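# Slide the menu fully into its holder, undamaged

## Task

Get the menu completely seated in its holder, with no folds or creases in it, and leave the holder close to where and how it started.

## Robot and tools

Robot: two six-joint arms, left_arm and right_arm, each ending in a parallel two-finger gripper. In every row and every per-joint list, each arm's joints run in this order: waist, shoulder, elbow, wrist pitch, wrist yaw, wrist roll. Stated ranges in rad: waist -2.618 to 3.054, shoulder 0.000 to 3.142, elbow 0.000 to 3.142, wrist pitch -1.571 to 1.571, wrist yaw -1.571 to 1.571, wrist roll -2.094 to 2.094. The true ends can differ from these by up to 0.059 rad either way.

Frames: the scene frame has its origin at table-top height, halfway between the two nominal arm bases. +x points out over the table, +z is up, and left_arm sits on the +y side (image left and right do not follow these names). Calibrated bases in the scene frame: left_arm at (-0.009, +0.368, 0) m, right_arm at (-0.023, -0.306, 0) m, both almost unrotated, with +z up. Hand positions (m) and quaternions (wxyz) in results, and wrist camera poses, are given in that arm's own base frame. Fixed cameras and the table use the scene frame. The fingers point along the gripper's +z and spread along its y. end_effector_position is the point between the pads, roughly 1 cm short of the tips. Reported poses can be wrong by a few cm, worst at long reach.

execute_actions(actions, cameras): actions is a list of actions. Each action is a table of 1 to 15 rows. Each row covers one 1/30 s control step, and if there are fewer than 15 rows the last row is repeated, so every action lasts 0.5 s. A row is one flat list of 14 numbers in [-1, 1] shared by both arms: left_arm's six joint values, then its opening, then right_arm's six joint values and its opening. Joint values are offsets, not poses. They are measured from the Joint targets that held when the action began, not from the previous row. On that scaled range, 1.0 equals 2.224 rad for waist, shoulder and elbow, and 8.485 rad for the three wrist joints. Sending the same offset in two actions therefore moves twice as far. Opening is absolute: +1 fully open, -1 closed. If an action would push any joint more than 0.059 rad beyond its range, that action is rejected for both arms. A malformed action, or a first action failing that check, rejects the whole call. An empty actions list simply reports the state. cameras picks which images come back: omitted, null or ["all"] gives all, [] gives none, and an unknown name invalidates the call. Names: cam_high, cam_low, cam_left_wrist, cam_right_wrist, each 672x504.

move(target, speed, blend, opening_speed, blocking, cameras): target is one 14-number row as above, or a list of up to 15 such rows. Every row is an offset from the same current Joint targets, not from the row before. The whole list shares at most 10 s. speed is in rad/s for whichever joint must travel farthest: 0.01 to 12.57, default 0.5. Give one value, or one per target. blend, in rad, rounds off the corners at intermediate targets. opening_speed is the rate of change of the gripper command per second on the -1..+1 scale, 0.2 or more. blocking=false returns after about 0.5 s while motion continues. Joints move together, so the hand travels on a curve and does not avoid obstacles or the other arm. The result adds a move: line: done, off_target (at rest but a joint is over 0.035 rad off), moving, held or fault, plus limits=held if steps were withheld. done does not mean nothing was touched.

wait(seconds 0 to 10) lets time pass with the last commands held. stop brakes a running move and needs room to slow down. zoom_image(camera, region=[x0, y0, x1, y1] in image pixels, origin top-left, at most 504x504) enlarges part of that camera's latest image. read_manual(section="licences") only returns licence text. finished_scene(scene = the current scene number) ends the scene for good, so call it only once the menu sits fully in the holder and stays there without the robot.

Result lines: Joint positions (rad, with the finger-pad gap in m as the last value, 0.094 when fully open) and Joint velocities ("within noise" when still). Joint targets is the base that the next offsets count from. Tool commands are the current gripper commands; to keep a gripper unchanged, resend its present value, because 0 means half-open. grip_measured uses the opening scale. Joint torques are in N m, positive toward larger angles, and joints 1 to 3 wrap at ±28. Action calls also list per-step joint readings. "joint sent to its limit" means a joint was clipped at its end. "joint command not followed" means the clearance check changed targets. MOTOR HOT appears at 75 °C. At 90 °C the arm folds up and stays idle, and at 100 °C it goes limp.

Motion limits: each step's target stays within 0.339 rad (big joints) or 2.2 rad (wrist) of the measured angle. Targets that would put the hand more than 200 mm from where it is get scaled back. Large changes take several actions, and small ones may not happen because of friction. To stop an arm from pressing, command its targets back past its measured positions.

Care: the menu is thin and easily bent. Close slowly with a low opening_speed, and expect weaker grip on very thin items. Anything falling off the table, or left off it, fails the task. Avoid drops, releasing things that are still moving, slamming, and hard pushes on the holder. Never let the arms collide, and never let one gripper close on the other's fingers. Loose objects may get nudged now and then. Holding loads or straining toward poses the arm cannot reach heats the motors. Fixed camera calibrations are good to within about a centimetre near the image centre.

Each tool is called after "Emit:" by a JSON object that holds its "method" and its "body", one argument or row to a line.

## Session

Done. Scene 2.

Emit:
{"method": "execute_actions", "body": {
  "actions": []
}}

Emit:
{"method": "zoom_image", "body": {
  "camera": "cam_high",
  "region": [220, 40, 440, 280]
}}

Emit:
{"method": "zoom_image", "body": {
  "camera": "cam_low",
  "region": [240, 170, 380, 310]
}}

Scene clock: 0.00 s.
left_arm: end_effector_position=(+0.3788, +0.0000, +0.4021) grip_measured=+1.000 end_effector_quat_wxyz=(+0.707, +0.000, +0.707, +0.000) | right_arm: end_effector_position=(+0.3788, +0.0000, +0.4022) grip_measured=+1.000 end_effector_quat_wxyz=(+0.707, +0.000, +0.707, +0.000)
Joint positions: left_arm=[0 1.047 1.047 0 0 0 0.094] | right_arm=[0 1.047 1.047 0 0 0 0.094]
Joint velocities: within noise
Joint torques (N m): no reading
Motor temperatures (°C): left_arm=[23 46 47 46 23 22 26] | right_arm=[23 36 39 28 22 24 24]
Heat: left arm: 47 °C; right arm: 39 °C.
Joint targets: left_arm=[0.000 1.044 1.057 0.002 0.000 0.000] | right_arm=[0.000 1.043 1.057 0.003 0.000 0.000]
Tool commands: left_gripper/opening=+1.0 right_gripper/opening=+1.0
camera_calibration:
cam_left_wrist: T_world_to_cam=[[-0.0174221, -0.997991, -0.0609183, 0.0322122], [-0.582759, 0.0596442, -0.810453, 0.579353], [0.812458, 0.021381, -0.582628, 0.036313], [0, 0, 0, 1]] pos_world=[0.308682, -0.00318394, 0.492658]

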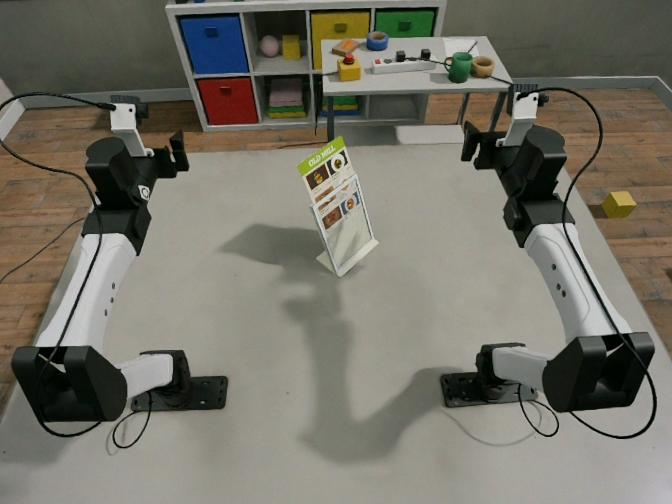

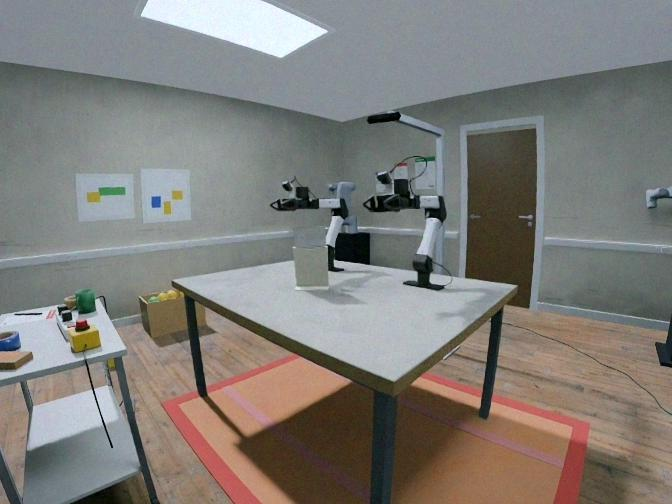

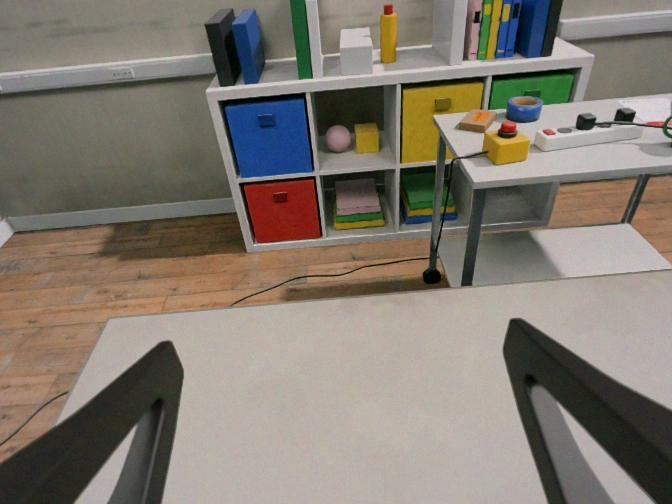

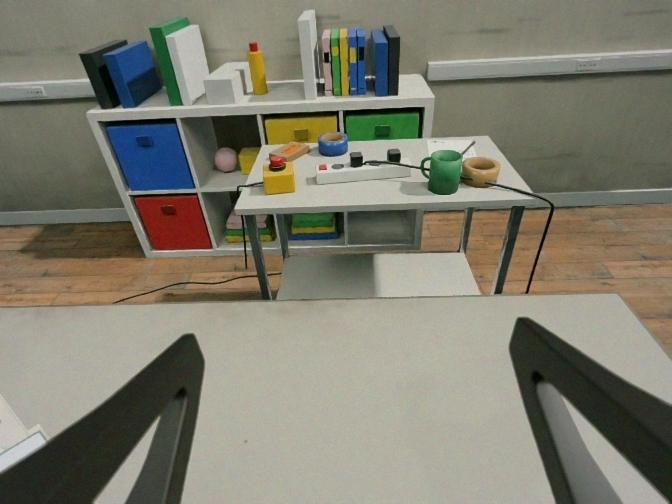

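Scaled by 2.100 from the camera's image (finer frame: 960x720).

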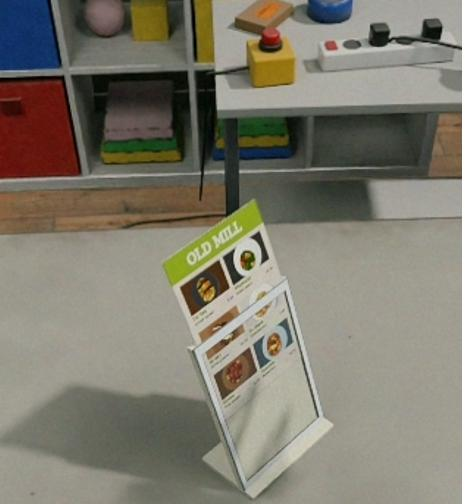

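Scaled by 3.600 from the camera's image (finer frame: 960x720).

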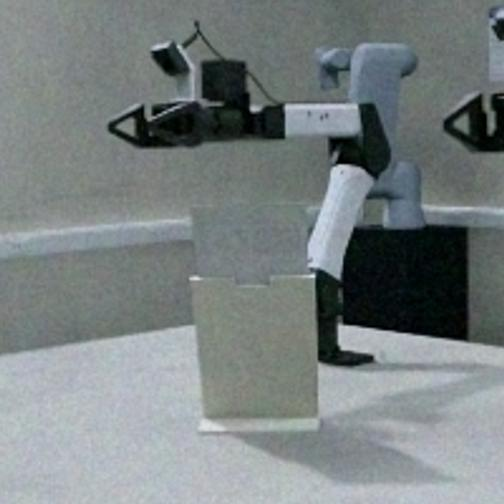

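Emit:
{"method": "move", "body": {
  "target": [-0.263,0.0922,-0.178,0.0693,0.027,-0.0413,-0.5,-0.081,0.4213,0.3898,0.0062,-0.1714,0,1],
  "speed": 0.6,
  "opening_speed": 1
}}

Emit:
{"method": "zoom_image", "body": {
  "camera": "cam_left_wrist",
  "region": [180, 100, 500, 500]
}}

Emit:
{"method": "zoom_image", "body": {
  "camera": "cam_right_wrist",
  "region": [0, 150, 300, 504]
}}

Emit:
{"method": "zoom_image", "body": {
  "camera": "cam_low",
  "region": [260, 190, 360, 300]
}}

Scene clock: 17.67 s.
left_arm: end_effector_position=(+0.3275, -0.2574, +0.2807) grip_measured=-0.498 end_effector_quat_wxyz=(+0.596, +0.159, +0.690, -0.379) | right_arm: end_effector_position=(+0.4891, +0.0868, +0.3957) grip_measured=+1.000 end_effector_quat_wxyz=(+0.562, -0.410, +0.578, +0.426)
Joint positions: left_arm=[-0.578 1.241 0.669 0.571 0.214 -0.34 0.024] | right_arm=[-0.175 1.965 1.891 0.044 -1.44 0 0.094]
Joint torques (N m): left_arm=[-0.65 -2.62 7.12 2.28 0.3 -0.01] | right_arm=[-0.96 -10.97 8.68 1.75 -0.15 -0.02]
Heat: left arm: 51 °C; right arm: 40 °C.
Joint targets: left_arm=[-0.585 1.249 0.661 0.590 0.229 -0.350] | right_arm=[-0.180 1.980 1.924 0.056 -1.454 0.000]
move: done
cam_left_wrist: T_world_to_cam=[[-0.696219, -0.662825, 0.275576, -0.0188071], [-0.562541, 0.265326, -0.783039, 0.505057], [0.445901, -0.700189, -0.557591, -0.0599783], [0, 0, 0, 1]] pos_world=[0.297765, -0.188467, 0.367218]
cam_right_wrist: T_world_to_cam=[[0.946868, -0.309944, -0.0858823, -0.399474], [-0.249625, -0.539841, -0.803903, 0.518255], [0.202802, 0.782628, -0.588528, 0.177143], [0, 0, 0, 1]] pos_world=[0.471693, 0.0173231, 0.486572]

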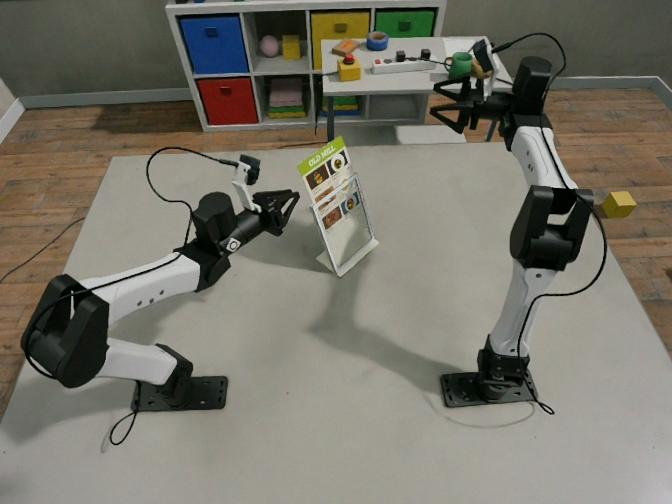

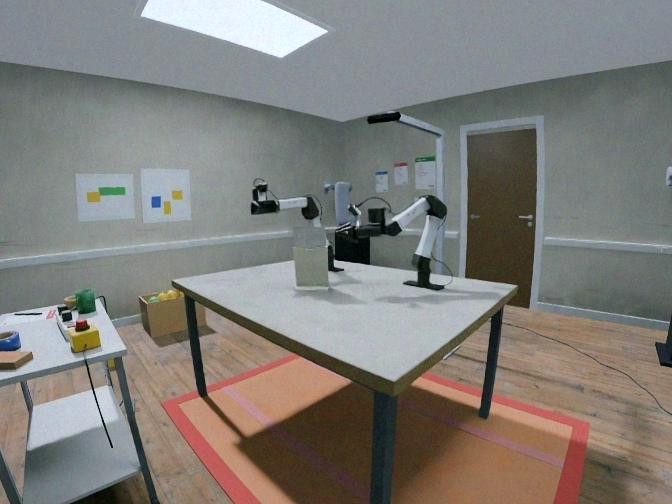

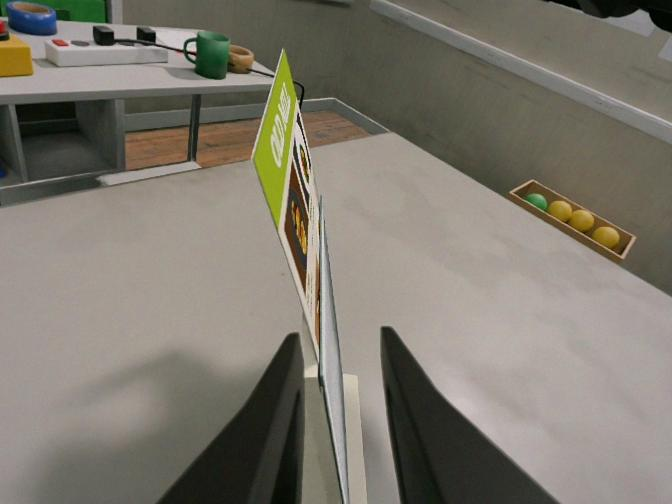

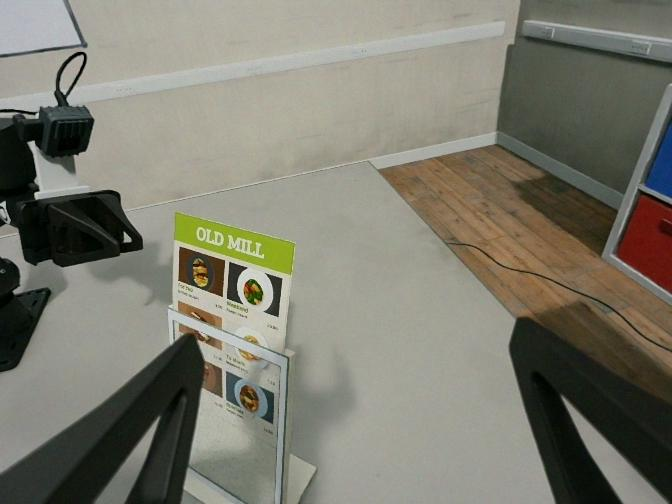

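Scaled by 1.260 from the camera's image (finer frame: 960x720).

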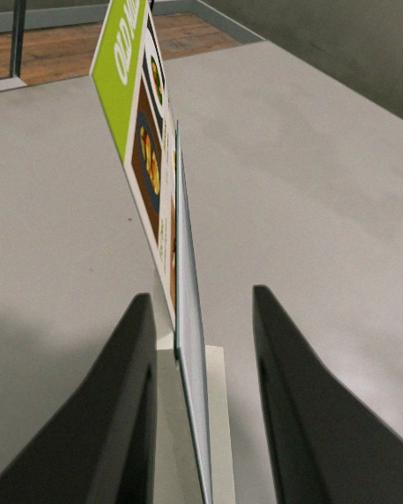

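Scaled by 1.424 from the camera's image (finer frame: 960x720).

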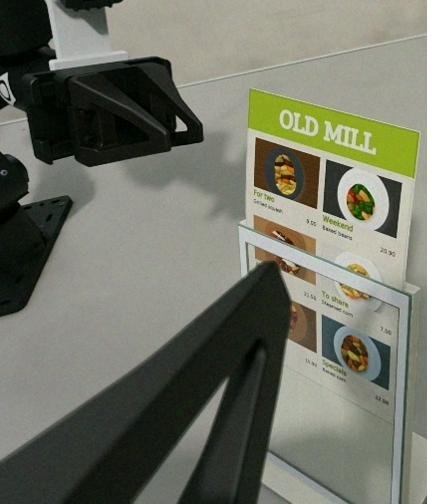

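Scaled by 4.582 from the camera's image (finer frame: 960x720).

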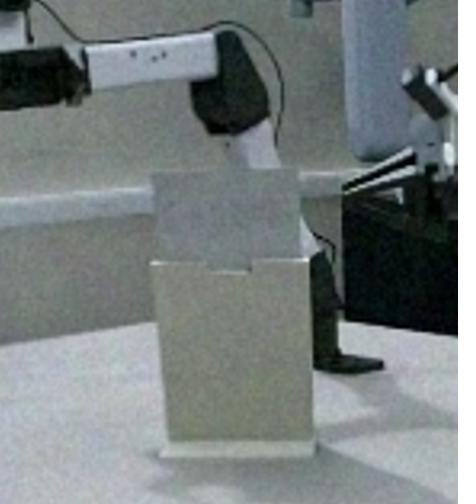

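Emit:
{"method": "move", "body": {
  "target": [0.0418,0.0097,0.0225,0.001,0.0087,-0.0177,-0.4,0,0,0,0,0,0,1],
  "speed": 0.3,
  "cameras": ["cam_left_wrist","cam_right_wrist"]
}}

Scene clock: 30.10 s.
left_arm: end_effector_position=(+0.3423, -0.2421, +0.2819) grip_measured=-0.402 end_effector_quat_wxyz=(+0.569, +0.105, +0.698, -0.421) | right_arm: end_effector_position=(+0.4890, +0.0869, +0.3958) grip_measured=+1.000 end_effector_quat_wxyz=(+0.562, -0.411, +0.577, +0.426)
Joint positions: left_arm=[-0.499 1.261 0.683 0.58 0.287 -0.489 0.028] | right_arm=[-0.175 1.965 1.891 0.044 -1.441 0 0.094]
Joint torques (N m): left_arm=[0.72 -2.62 10.25 2.27 0.33 0.01] | right_arm=[-0.98 -10.99 8.69 1.75 -0.12 -0.03]
Motor temperatures (°C): left_arm=[23 44 50 52 23 22 26] | right_arm=[23 37 42 31 22 24 24]
Heat: left arm: 52 °C; right arm: 42 °C.
Joint targets: left_arm=[-0.492 1.271 0.712 0.599 0.303 -0.501] | right_arm=[-0.180 1.980 1.924 0.056 -1.454 0.000]
move: done
cam_left_wrist: T_world_to_cam=[[-0.656742, -0.629802, 0.414775, -0.0434333], [-0.64264, 0.179605, -0.74482, 0.506098], [0.394594, -0.755706, -0.52269, -0.0608382], [0, 0, 0, 1]] pos_world=[0.320721, -0.164228, 0.363167]
cam_right_wrist: T_world_to_cam=[[0.94727, -0.308916, -0.08515, -0.39984], [-0.248428, -0.540154, -0.804063, 0.517807], [0.202394, 0.782818, -0.588415, 0.177376], [0, 0, 0, 1]] pos_world=[0.471495, 0.0173256, 0.486674]

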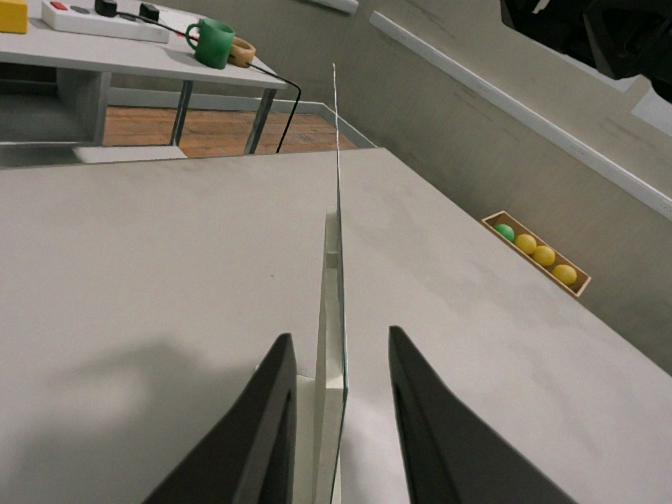

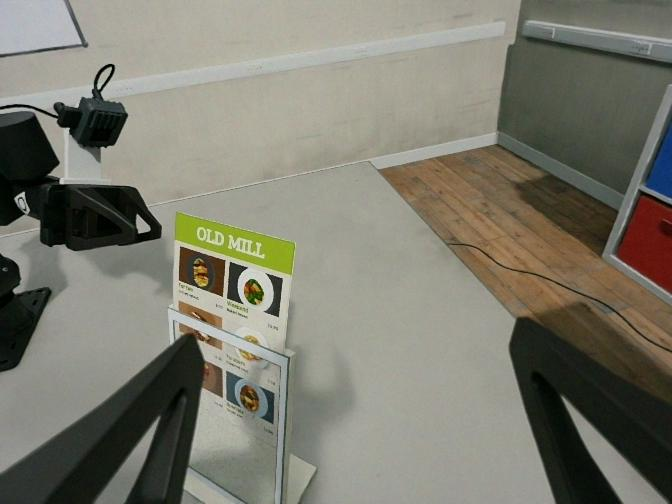

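Emit:
{"method": "move", "body": {
  "target": [-0.0333,0.1088,0.0854,0.006,-0.010,0,-0.4,0,0,0,0,0,0,1],
  "speed": 0.15,
  "cameras": ["cam_left_wrist","cam_right_wrist"]
}}

Emit:
{"method": "zoom_image", "body": {
  "camera": "cam_right_wrist",
  "region": [100, 160, 350, 400]
}}

Scene clock: 36.27 s.
left_arm: end_effector_position=(+0.3830, -0.2859, +0.2811) grip_measured=-0.402 end_effector_quat_wxyz=(+0.567, +0.106, +0.699, -0.423) | right_arm: end_effector_position=(+0.4890, +0.0869, +0.3958) grip_measured=+1.000 end_effector_quat_wxyz=(+0.562, -0.411, +0.577, +0.426)
Joint positions: left_arm=[-0.558 1.502 0.872 0.63 0.234 -0.491 0.028] | right_arm=[-0.175 1.965 1.891 0.045 -1.441 0 0.094]
Joint torques (N m): left_arm=[-0.81 -4.18 10.26 2.28 -0.05 0.02] | right_arm=[-0.98 -11 8.68 1.74 -0.12 -0.02]
Heat: left arm: 52 °C; right arm: 43 °C.
Joint targets: left_arm=[-0.566 1.513 0.901 0.650 0.218 -0.501] | right_arm=[-0.180 1.980 1.924 0.056 -1.454 0.000]
move: done
cam_left_wrist: T_world_to_cam=[[-0.658856, -0.626292, 0.416733, -0.0426663], [-0.643927, 0.183117, -0.74285, 0.540423], [0.388931, -0.757777, -0.523934, -0.108546], [0, 0, 0, 1]] pos_world=[0.362098, -0.207936, 0.362363]
cam_right_wrist: T_world_to_cam=[[0.947304, -0.308916, -0.0847672, -0.400034], [-0.248129, -0.540255, -0.804087, 0.517761], [0.2026, 0.782749, -0.588437, 0.17735], [0, 0, 0, 1]] pos_world=[0.471495, 0.0173256, 0.486775]

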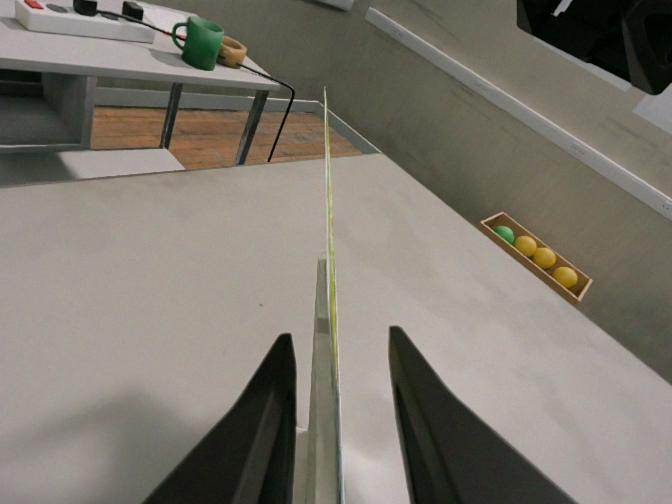

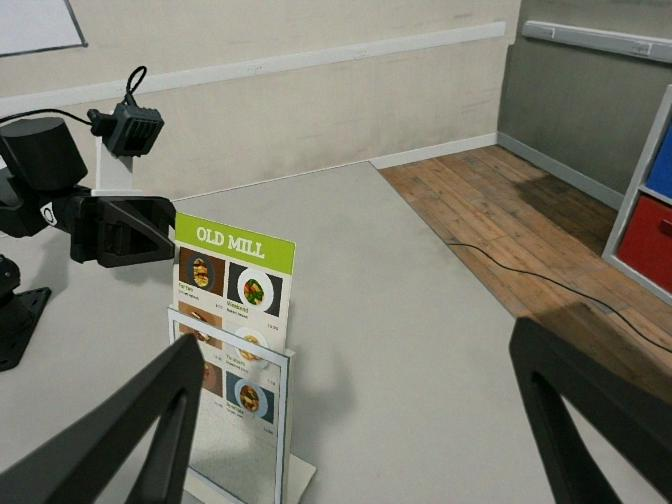

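Scaled by 2.016 from the camera's image (finer frame: 960x720).

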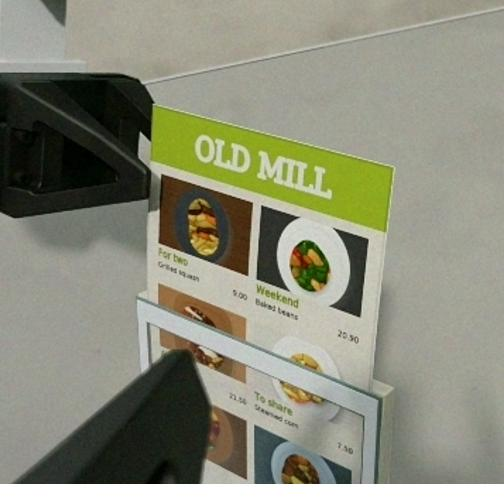

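Emit:
{"method": "move", "body": {
  "target": [
    [-0.0061,0.025,0.0196,0.0014,-0.0014,0,-0.4,0,0,0,0,0,0,1],
    [-0.0061,0.025,0.0196,0.0014,-0.0014,0,-1,0,0,0,0,0,0,1]
  ],
  "speed": 0.1,
  "opening_speed": 0.3,
  "cameras": ["cam_left_wrist","cam_right_wrist"]
}}

Emit:
{"method": "zoom_image", "body": {
  "camera": "cam_right_wrist",
  "region": [100, 160, 350, 400]
}}

Scene clock: 43.63 s.
left_arm: end_effector_position=(+0.3921, -0.2966, +0.2796) grip_measured=-0.985 end_effector_quat_wxyz=(+0.567, +0.106, +0.698, -0.423) | right_arm: end_effector_position=(+0.4890, +0.0869, +0.3959) grip_measured=+1.000 end_effector_quat_wxyz=(+0.563, -0.411, +0.577, +0.426)
Joint positions: left_arm=[-0.571 1.557 0.916 0.643 0.221 -0.491 0.001] | right_arm=[-0.175 1.965 1.891 0.045 -1.441 0 0.094]
Joint torques (N m): left_arm=[-0.83 -4.51 10.22 2.28 -0.04 0.02] | right_arm=[-0.98 -10.99 8.69 1.74 -0.12 -0.03]
Heat: left arm: 53 °C; right arm: 43 °C.
Joint targets: left_arm=[-0.580 1.568 0.945 0.661 0.206 -0.500] | right_arm=[-0.180 1.980 1.924 0.056 -1.454 0.000]
move: done
cam_left_wrist: T_world_to_cam=[[-0.659533, -0.62582, 0.416373, -0.0422895], [-0.642755, 0.182344, -0.744054, 0.546825], [0.38972, -0.758354, -0.522511, -0.121923], [0, 0, 0, 1]] pos_world=[0.371099, -0.218637, 0.360769]
cam_right_wrist: T_world_to_cam=[[0.947339, -0.308905, -0.0844203, -0.40022], [-0.247841, -0.540306, -0.804142, 0.517653], [0.202791, 0.782718, -0.588412, 0.177249], [0, 0, 0, 1]] pos_world=[0.471495, 0.0173256, 0.486776]

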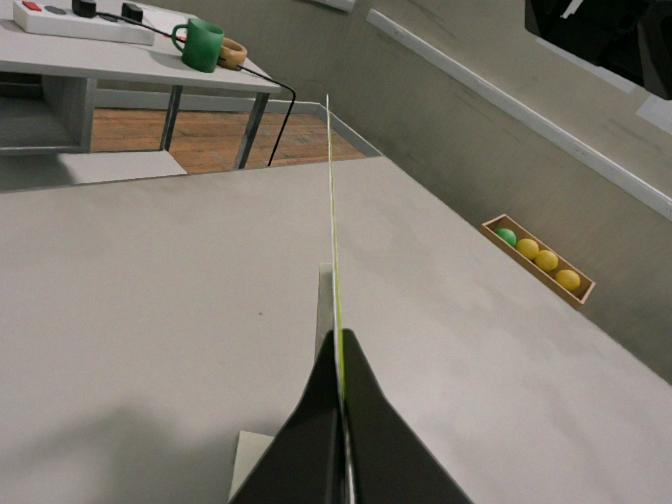

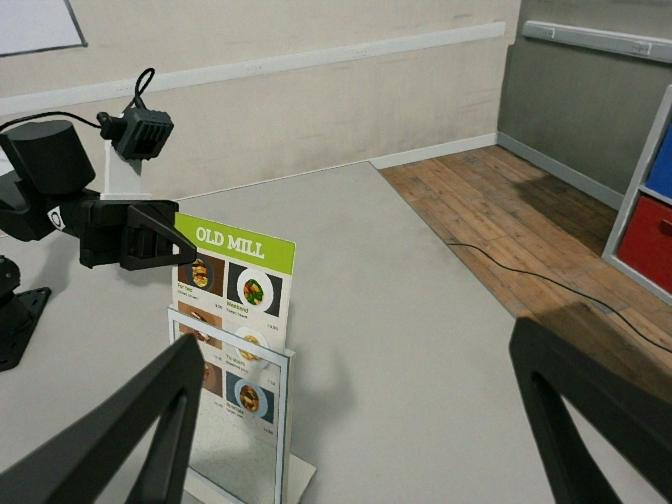

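Scaled by 2.016 from the camera's image (finer frame: 960x720).

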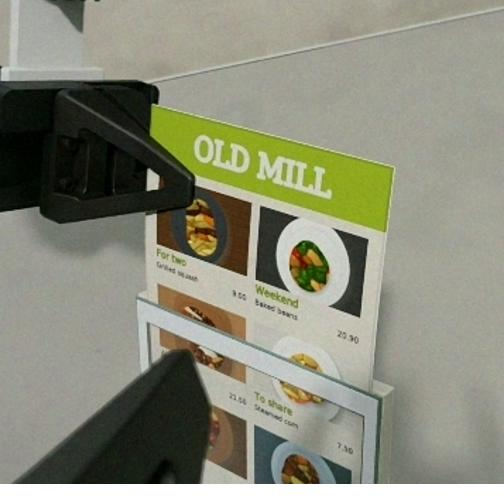

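Emit:
{"method": "move", "body": {
  "target": [
    [0,0,-0.0155,0,0,0,-1,0,0,0,0,0,0,1],
    [-0.0121,0.0213,-0.0517,0.015,-0.0031,0,-1,0,0,0,0,0,0,1]
  ],
  "speed": 0.08,
  "cameras": ["cam_left_wrist","cam_right_wrist"]
}}

Emit:
{"method": "zoom_image", "body": {
  "camera": "cam_right_wrist",
  "region": [100, 200, 350, 440]
}}

Emit:
{"method": "zoom_image", "body": {
  "camera": "cam_left_wrist",
  "region": [240, 180, 440, 420]
}}

Scene clock: 52.20 s.
left_arm: end_effector_position=(+0.3857, -0.3034, +0.2521) grip_measured=-0.985 end_effector_quat_wxyz=(+0.567, +0.107, +0.697, -0.424) | right_arm: end_effector_position=(+0.4890, +0.0869, +0.3959) grip_measured=+1.000 end_effector_quat_wxyz=(+0.563, -0.411, +0.577, +0.426)
Joint positions: left_arm=[-0.598 1.604 0.839 0.769 0.196 -0.491 0.001] | right_arm=[-0.175 1.965 1.891 0.045 -1.441 0 0.094]
Joint torques (N m): left_arm=[-0.75 -4.56 6.49 2.29 -0.06 0.02] | right_arm=[-0.98 -10.99 8.69 1.74 -0.12 -0.02]
Heat: left arm: 53 °C; right arm: 44 °C.
Joint targets: left_arm=[-0.607 1.616 0.830 0.789 0.180 -0.500] | right_arm=[-0.180 1.980 1.924 0.056 -1.454 0.000]
move: done
cam_left_wrist: T_world_to_cam=[[-0.661937, -0.623556, 0.415954, -0.0376347], [-0.640885, 0.183038, -0.745495, 0.523334], [0.388722, -0.76005, -0.520787, -0.139443], [0, 0, 0, 1]] pos_world=[0.36469, -0.225241, 0.333177]
cam_right_wrist: T_world_to_cam=[[0.947339, -0.308905, -0.0844203, -0.40022], [-0.247841, -0.540306, -0.804142, 0.517653], [0.202791, 0.782718, -0.588412, 0.177249], [0, 0, 0, 1]] pos_world=[0.471495, 0.0173256, 0.486776]

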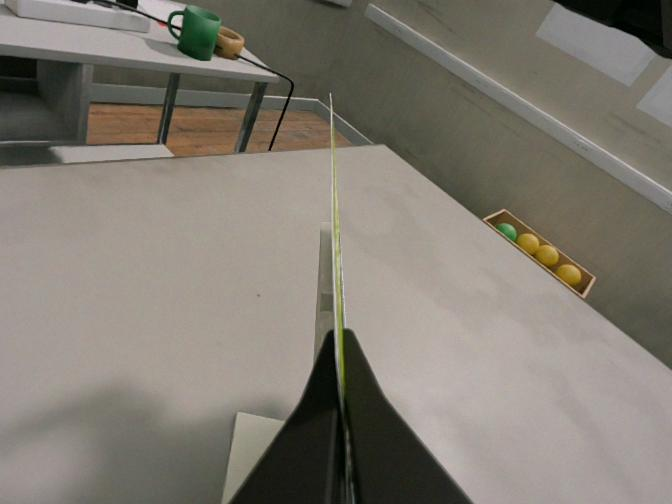

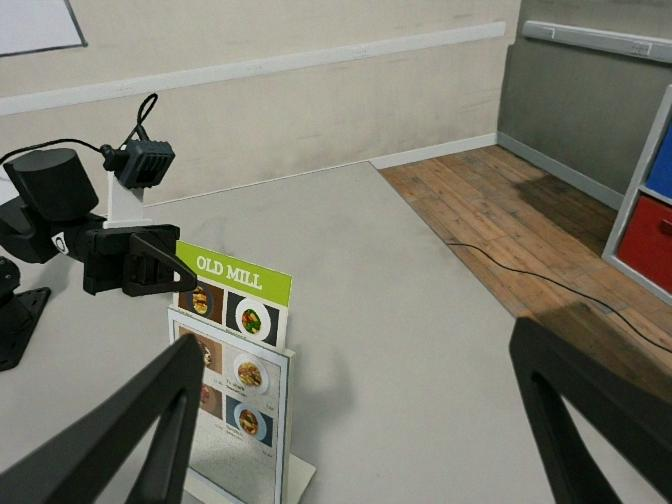

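Scaled by 2.016 from the camera's image (finer frame: 960x720).

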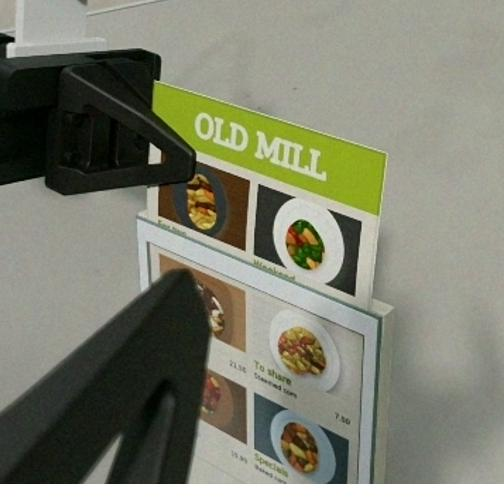

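Scaled by 2.100 from the camera's image (finer frame: 960x720).

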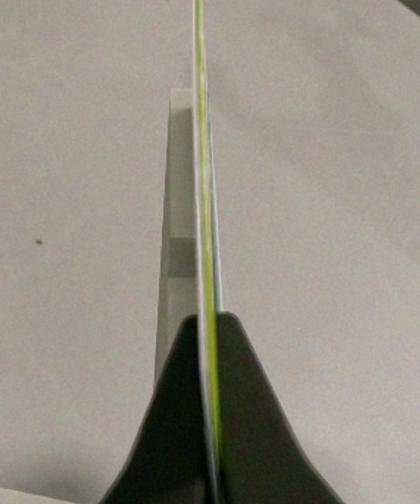

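Emit:
{"method": "move", "body": {
  "target": [
    [-0.0036,0.0063,-0.0108,0.0045,-0.0009,0,-1,0,0,0,0,0,0,1],
    [-0.0036,0.0063,-0.0108,0.0045,-0.0009,0,-0.65,0,0,0,0,0,0,1]
  ],
  "speed": 0.08,
  "opening_speed": 0.3,
  "cameras": ["cam_left_wrist","cam_right_wrist"]
}}

Emit:
{"method": "zoom_image", "body": {
  "camera": "cam_right_wrist",
  "region": [100, 200, 350, 440]
}}

Scene clock: 60.07 s.
left_arm: end_effector_position=(+0.3832, -0.3048, +0.2449) grip_measured=-0.652 end_effector_quat_wxyz=(+0.569, +0.107, +0.696, -0.425) | right_arm: end_effector_position=(+0.4890, +0.0869, +0.3959) grip_measured=+1.000 end_effector_quat_wxyz=(+0.563, -0.411, +0.577, +0.426)
Joint positions: left_arm=[-0.607 1.617 0.815 0.811 0.187 -0.491 0.016] | right_arm=[-0.175 1.965 1.891 0.045 -1.441 0 0.094]
Joint torques (N m): left_arm=[-0.77 -4.57 6.37 2.26 -0.04 0.02] | right_arm=[-0.96 -11 8.69 1.73 -0.12 -0.02]
Heat: left arm: 54 °C; right arm: 44 °C.
Joint targets: left_arm=[-0.615 1.630 0.806 0.827 0.172 -0.501] | right_arm=[-0.180 1.980 1.924 0.056 -1.454 0.000]
move: done
cam_left_wrist: T_world_to_cam=[[-0.662772, -0.622927, 0.415567, -0.0364461], [-0.638675, 0.180519, -0.748002, 0.515535], [0.390933, -0.761167, -0.51749, -0.145269], [0, 0, 0, 1]] pos_world=[0.361895, -0.226342, 0.325592]
cam_right_wrist: T_world_to_cam=[[0.947339, -0.308905, -0.0844203, -0.40022], [-0.247841, -0.540306, -0.804142, 0.517653], [0.202791, 0.782718, -0.588412, 0.177249], [0, 0, 0, 1]] pos_world=[0.471495, 0.0173256, 0.486776]

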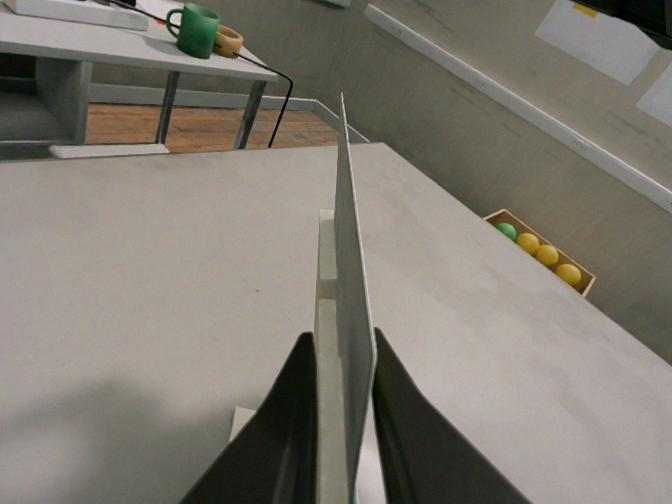

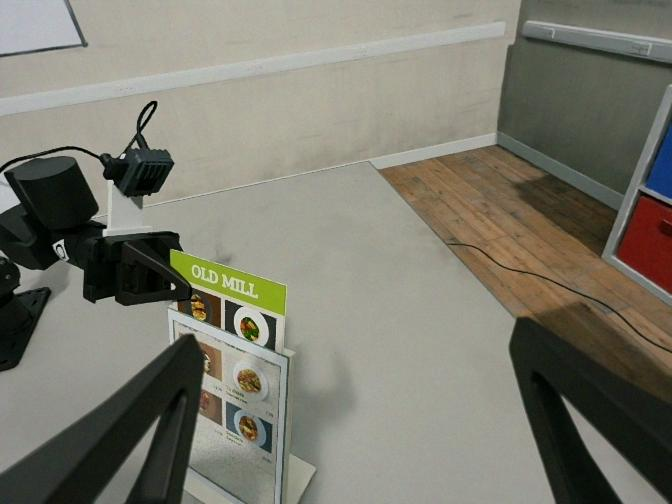

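Scaled by 2.016 from the camera's image (finer frame: 960x720).

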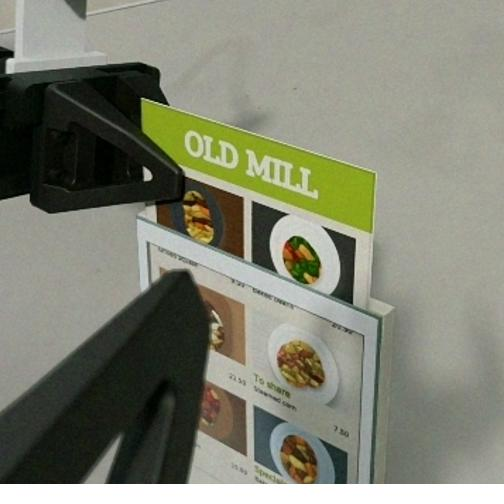

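Emit:
{"method": "move", "body": {
  "target": [
    [0,0,0,0,0,0,-0.5,0,0,0,0,0,0,1],
    [0.0135,-0.0418,0.0466,-0.0169,0.0051,0.0165,-0.5,0,0,0,0,0,0,1]
  ],
  "speed": 0.12,
  "opening_speed": 0.3,
  "cameras": ["cam_left_wrist","cam_right_wrist"]
}}

Emit:
{"method": "zoom_image", "body": {
  "camera": "cam_right_wrist",
  "region": [100, 200, 350, 440]
}}

Scene clock: 74.77 s.
left_arm: end_effector_position=(+0.3860, -0.3012, +0.2751) grip_measured=-0.502 end_effector_quat_wxyz=(+0.597, +0.148, +0.684, -0.391) | right_arm: end_effector_position=(+0.4890, +0.0869, +0.3959) grip_measured=+1.000 end_effector_quat_wxyz=(+0.563, -0.411, +0.577, +0.426)
Joint positions: left_arm=[-0.593 1.562 0.883 0.699 0.2 -0.371 0.023] | right_arm=[-0.175 1.965 1.891 0.045 -1.441 0 0.094]
Joint torques (N m): left_arm=[0.87 -7.28 9.88 1.97 0.3 0.21] | right_arm=[-0.96 -11 8.68 1.73 -0.12 -0.02]
Motor temperatures (°C): left_arm=[23 44 51 55 23 22 26] | right_arm=[23 40 45 31 22 24 24]
Heat: left arm: 55 °C; right arm: 45 °C.
Joint targets: left_arm=[-0.584 1.537 0.909 0.684 0.215 -0.361] | right_arm=[-0.180 1.980 1.924 0.056 -1.454 0.000]
move: done
cam_left_wrist: T_world_to_cam=[[-0.69548, -0.652612, 0.300675, -0.00963346], [-0.565738, 0.239348, -0.789084, 0.540205], [0.443, -0.718895, -0.535669, -0.13035], [0, 0, 0, 1]] pos_world=[0.356659, -0.229292, 0.359339]
cam_right_wrist: T_world_to_cam=[[0.947339, -0.308905, -0.0844203, -0.40022], [-0.247841, -0.540306, -0.804142, 0.517653], [0.202791, 0.782718, -0.588412, 0.177249], [0, 0, 0, 1]] pos_world=[0.471495, 0.0173256, 0.486776]

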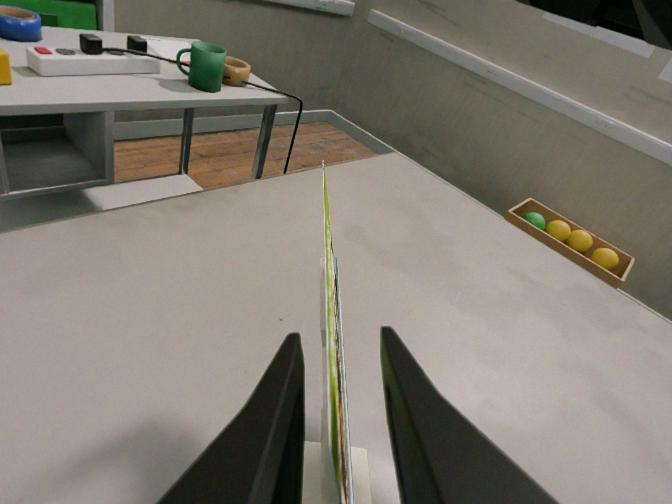

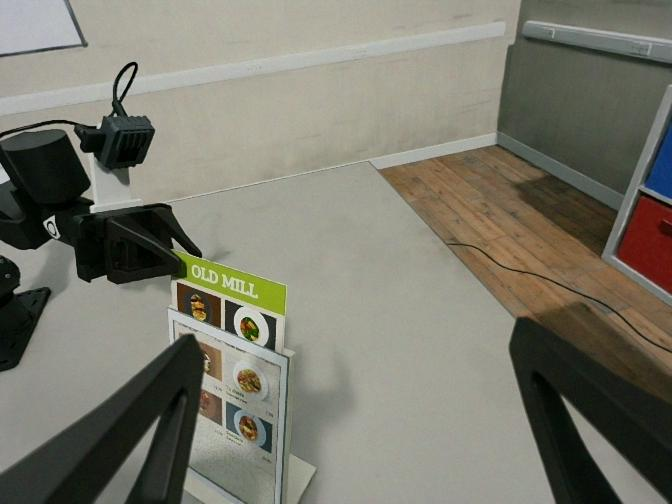

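Scaled by 2.016 from the camera's image (finer frame: 960x720).

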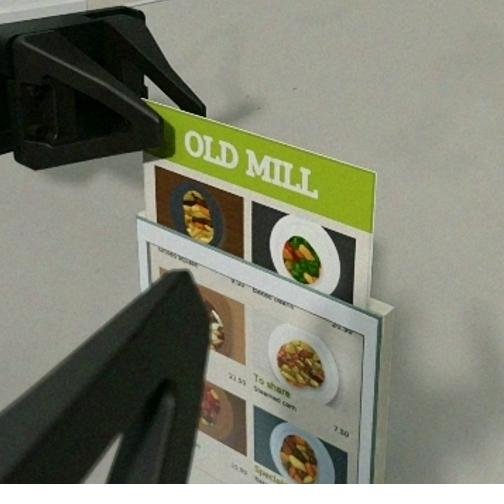

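Emit:
{"method": "move", "body": {
  "target": [
    [0,0,0,0,0,0,-1,0,0,0,0,0,0,1],
    [-0.0081,0.018,-0.0157,0.0033,-0.0035,0,-1,0,0,0,0,0,0,1],
    [-0.0151,0.0438,-0.0495,0.0184,-0.0052,0,-1,0,0,0,0,0,0,1]
  ],
  "speed": 0.08,
  "opening_speed": 0.3,
  "cameras": ["cam_left_wrist","cam_right_wrist"]
}}

Emit:
{"method": "zoom_image", "body": {
  "camera": "cam_right_wrist",
  "region": [100, 200, 350, 440]
}}

Scene clock: 83.80 s.
left_arm: end_effector_position=(+0.3815, -0.3063, +0.2438) grip_measured=-0.986 end_effector_quat_wxyz=(+0.594, +0.151, +0.686, -0.392) | right_arm: end_effector_position=(+0.4890, +0.0869, +0.3959) grip_measured=+1.000 end_effector_quat_wxyz=(+0.563, -0.411, +0.577, +0.426)
Joint positions: left_arm=[-0.61 1.621 0.809 0.825 0.189 -0.37 0.001] | right_arm=[-0.175 1.965 1.891 0.045 -1.441 0 0.094]
Joint torques (N m): left_arm=[-0.73 -4.49 6.28 2.26 -0.08 0.19] | right_arm=[-0.96 -10.99 8.68 1.73 -0.12 -0.03]
Heat: left arm: 54 °C; right arm: 45 °C.
Joint targets: left_arm=[-0.618 1.634 0.799 0.840 0.171 -0.361] | right_arm=[-0.180 1.980 1.924 0.056 -1.454 0.000]
move: done
cam_left_wrist: T_world_to_cam=[[-0.698084, -0.649561, 0.301247, -0.00483405], [-0.568317, 0.246738, -0.784943, 0.516439], [0.435539, -0.71916, -0.5414, -0.14466], [0, 0, 0, 1]] pos_world=[0.353132, -0.234599, 0.328513]
cam_right_wrist: T_world_to_cam=[[0.947339, -0.308905, -0.0844203, -0.40022], [-0.247841, -0.540306, -0.804142, 0.517653], [0.202791, 0.782718, -0.588412, 0.177249], [0, 0, 0, 1]] pos_world=[0.471495, 0.0173256, 0.486776]

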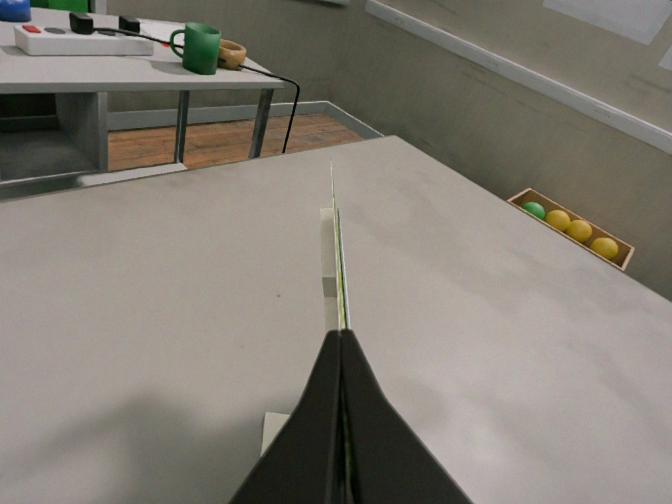

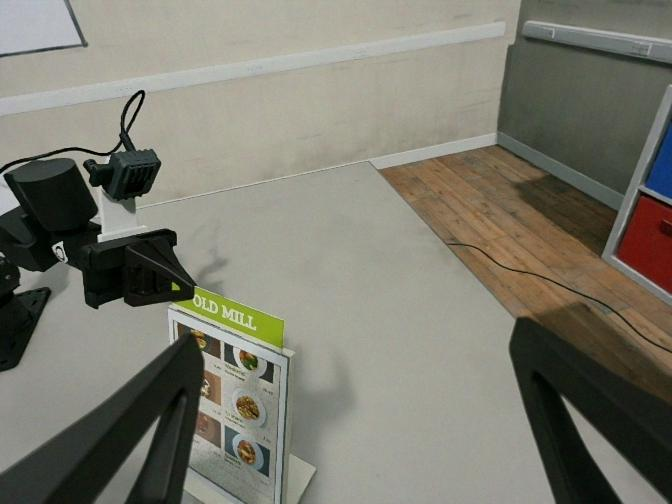

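Scaled by 2.016 from the camera's image (finer frame: 960x720).

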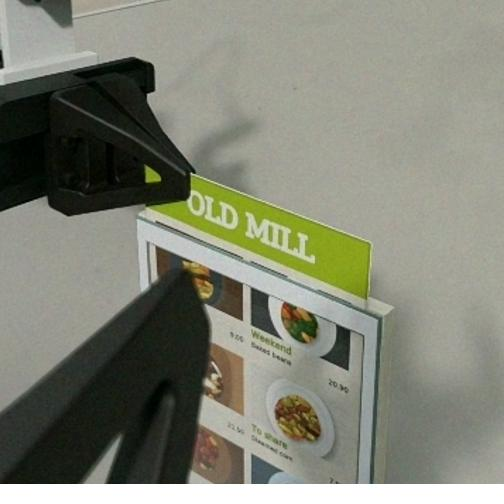

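Emit:
{"method": "move", "body": {
  "target": [
    [0,0,0,0,0,0,-0.6,0,0,0,0,0,0,1],
    [0.0153,-0.0436,0.0904,-0.0184,0.0052,0,-0.6,0,0,0,0,0,0,1],
    [-0.0099,0.112,0.5196,-0.1803,-0.0071,0.184,-0.6,0,0,0,0,0,0,1],
    [-0.0099,0.112,0.5196,-0.1803,-0.0071,0.184,-1,0,0,0,0,0,0,1]
  ],
  "speed": [0.2,0.12,0.5,0.5],
  "opening_speed": 0.4
}}

Emit:
{"method": "zoom_image", "body": {
  "camera": "cam_right_wrist",
  "region": [100, 180, 350, 440]
}}

Scene clock: 106.90 s.
left_arm: end_effector_position=(+0.4213, -0.3352, +0.2981) grip_measured=-0.987 end_effector_quat_wxyz=(+0.455, +0.719, +0.521, +0.072) | right_arm: end_effector_position=(+0.4890, +0.0869, +0.3959) grip_measured=+1.000 end_effector_quat_wxyz=(+0.563, -0.411, +0.577, +0.426)
Joint positions: left_arm=[-0.632 1.869 1.927 -0.676 0.126 1.191 0.001] | right_arm=[-0.175 1.965 1.891 0.045 -1.441 0 0.094]
Joint torques (N m): left_arm=[-0.83 -6.54 10.09 1.73 0.07 0.11] | right_arm=[-0.96 -10.99 8.69 1.73 -0.12 -0.03]
Heat: left arm: 53 °C; right arm: 45 °C.
Joint targets: left_arm=[-0.640 1.883 1.955 -0.690 0.111 1.201] | right_arm=[-0.180 1.980 1.924 0.056 -1.454 0.000]
move: done
cam_left_wrist: T_world_to_cam=[[-0.663837, 0.102777, -0.740781, 0.53617], [0.0663665, 0.9947, 0.0785334, 0.314702], [0.744926, 0.00297035, -0.66714, -0.00414871], [0, 0, 0, 1]] pos_world=[0.338134, -0.368128, 0.369702]
cam_right_wrist: T_world_to_cam=[[0.947339, -0.308905, -0.0844203, -0.40022], [-0.247841, -0.540306, -0.804142, 0.517653], [0.202791, 0.782718, -0.588412, 0.177249], [0, 0, 0, 1]] pos_world=[0.471495, 0.0173256, 0.486776]

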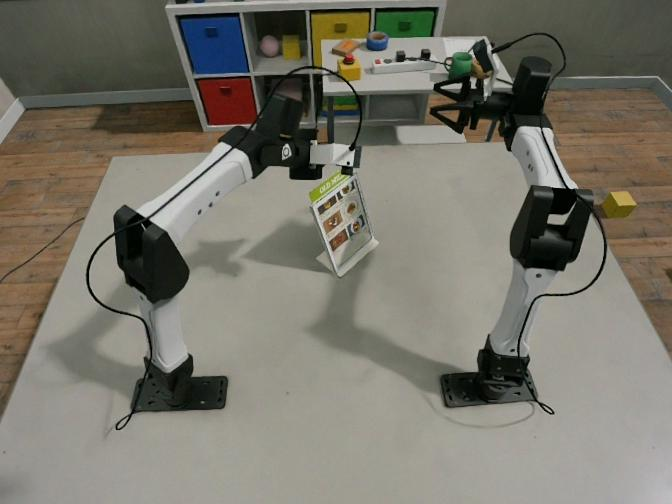

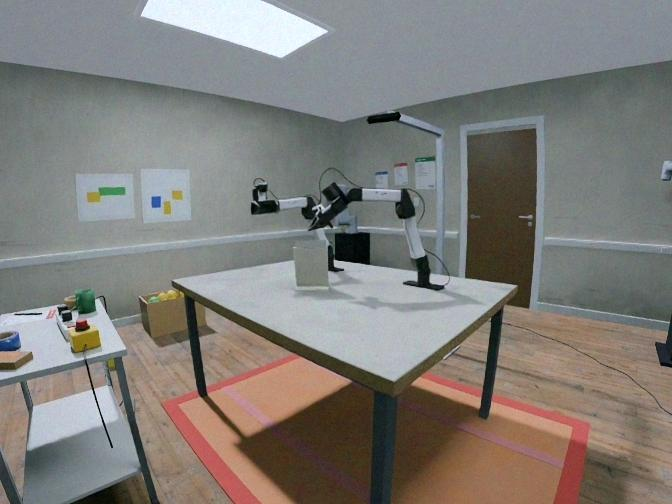

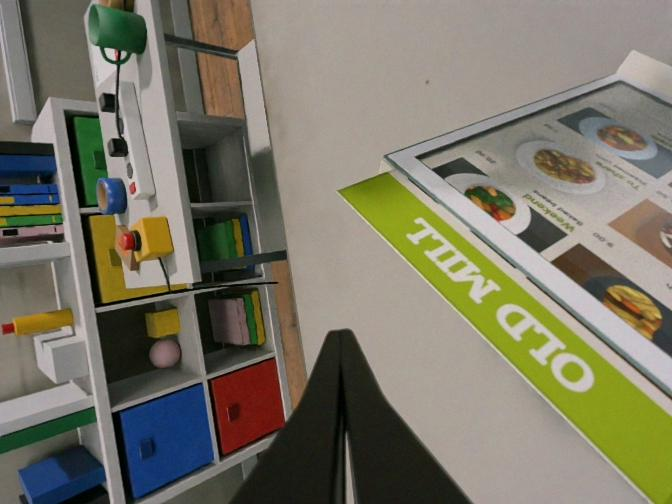

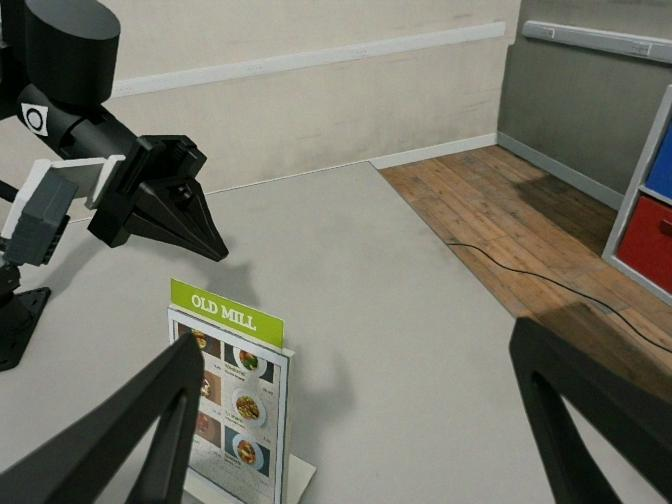

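Scaled by 1.938 from the camera's image (finer frame: 960x720).

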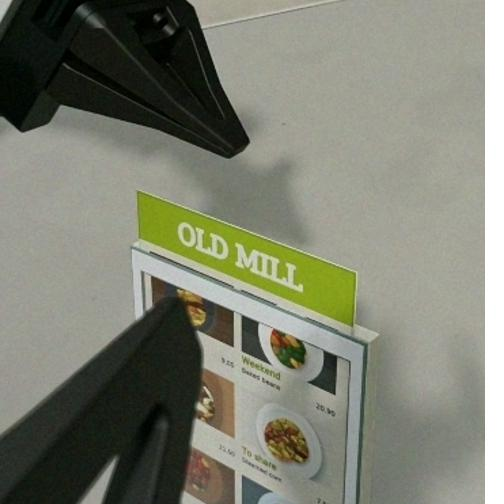

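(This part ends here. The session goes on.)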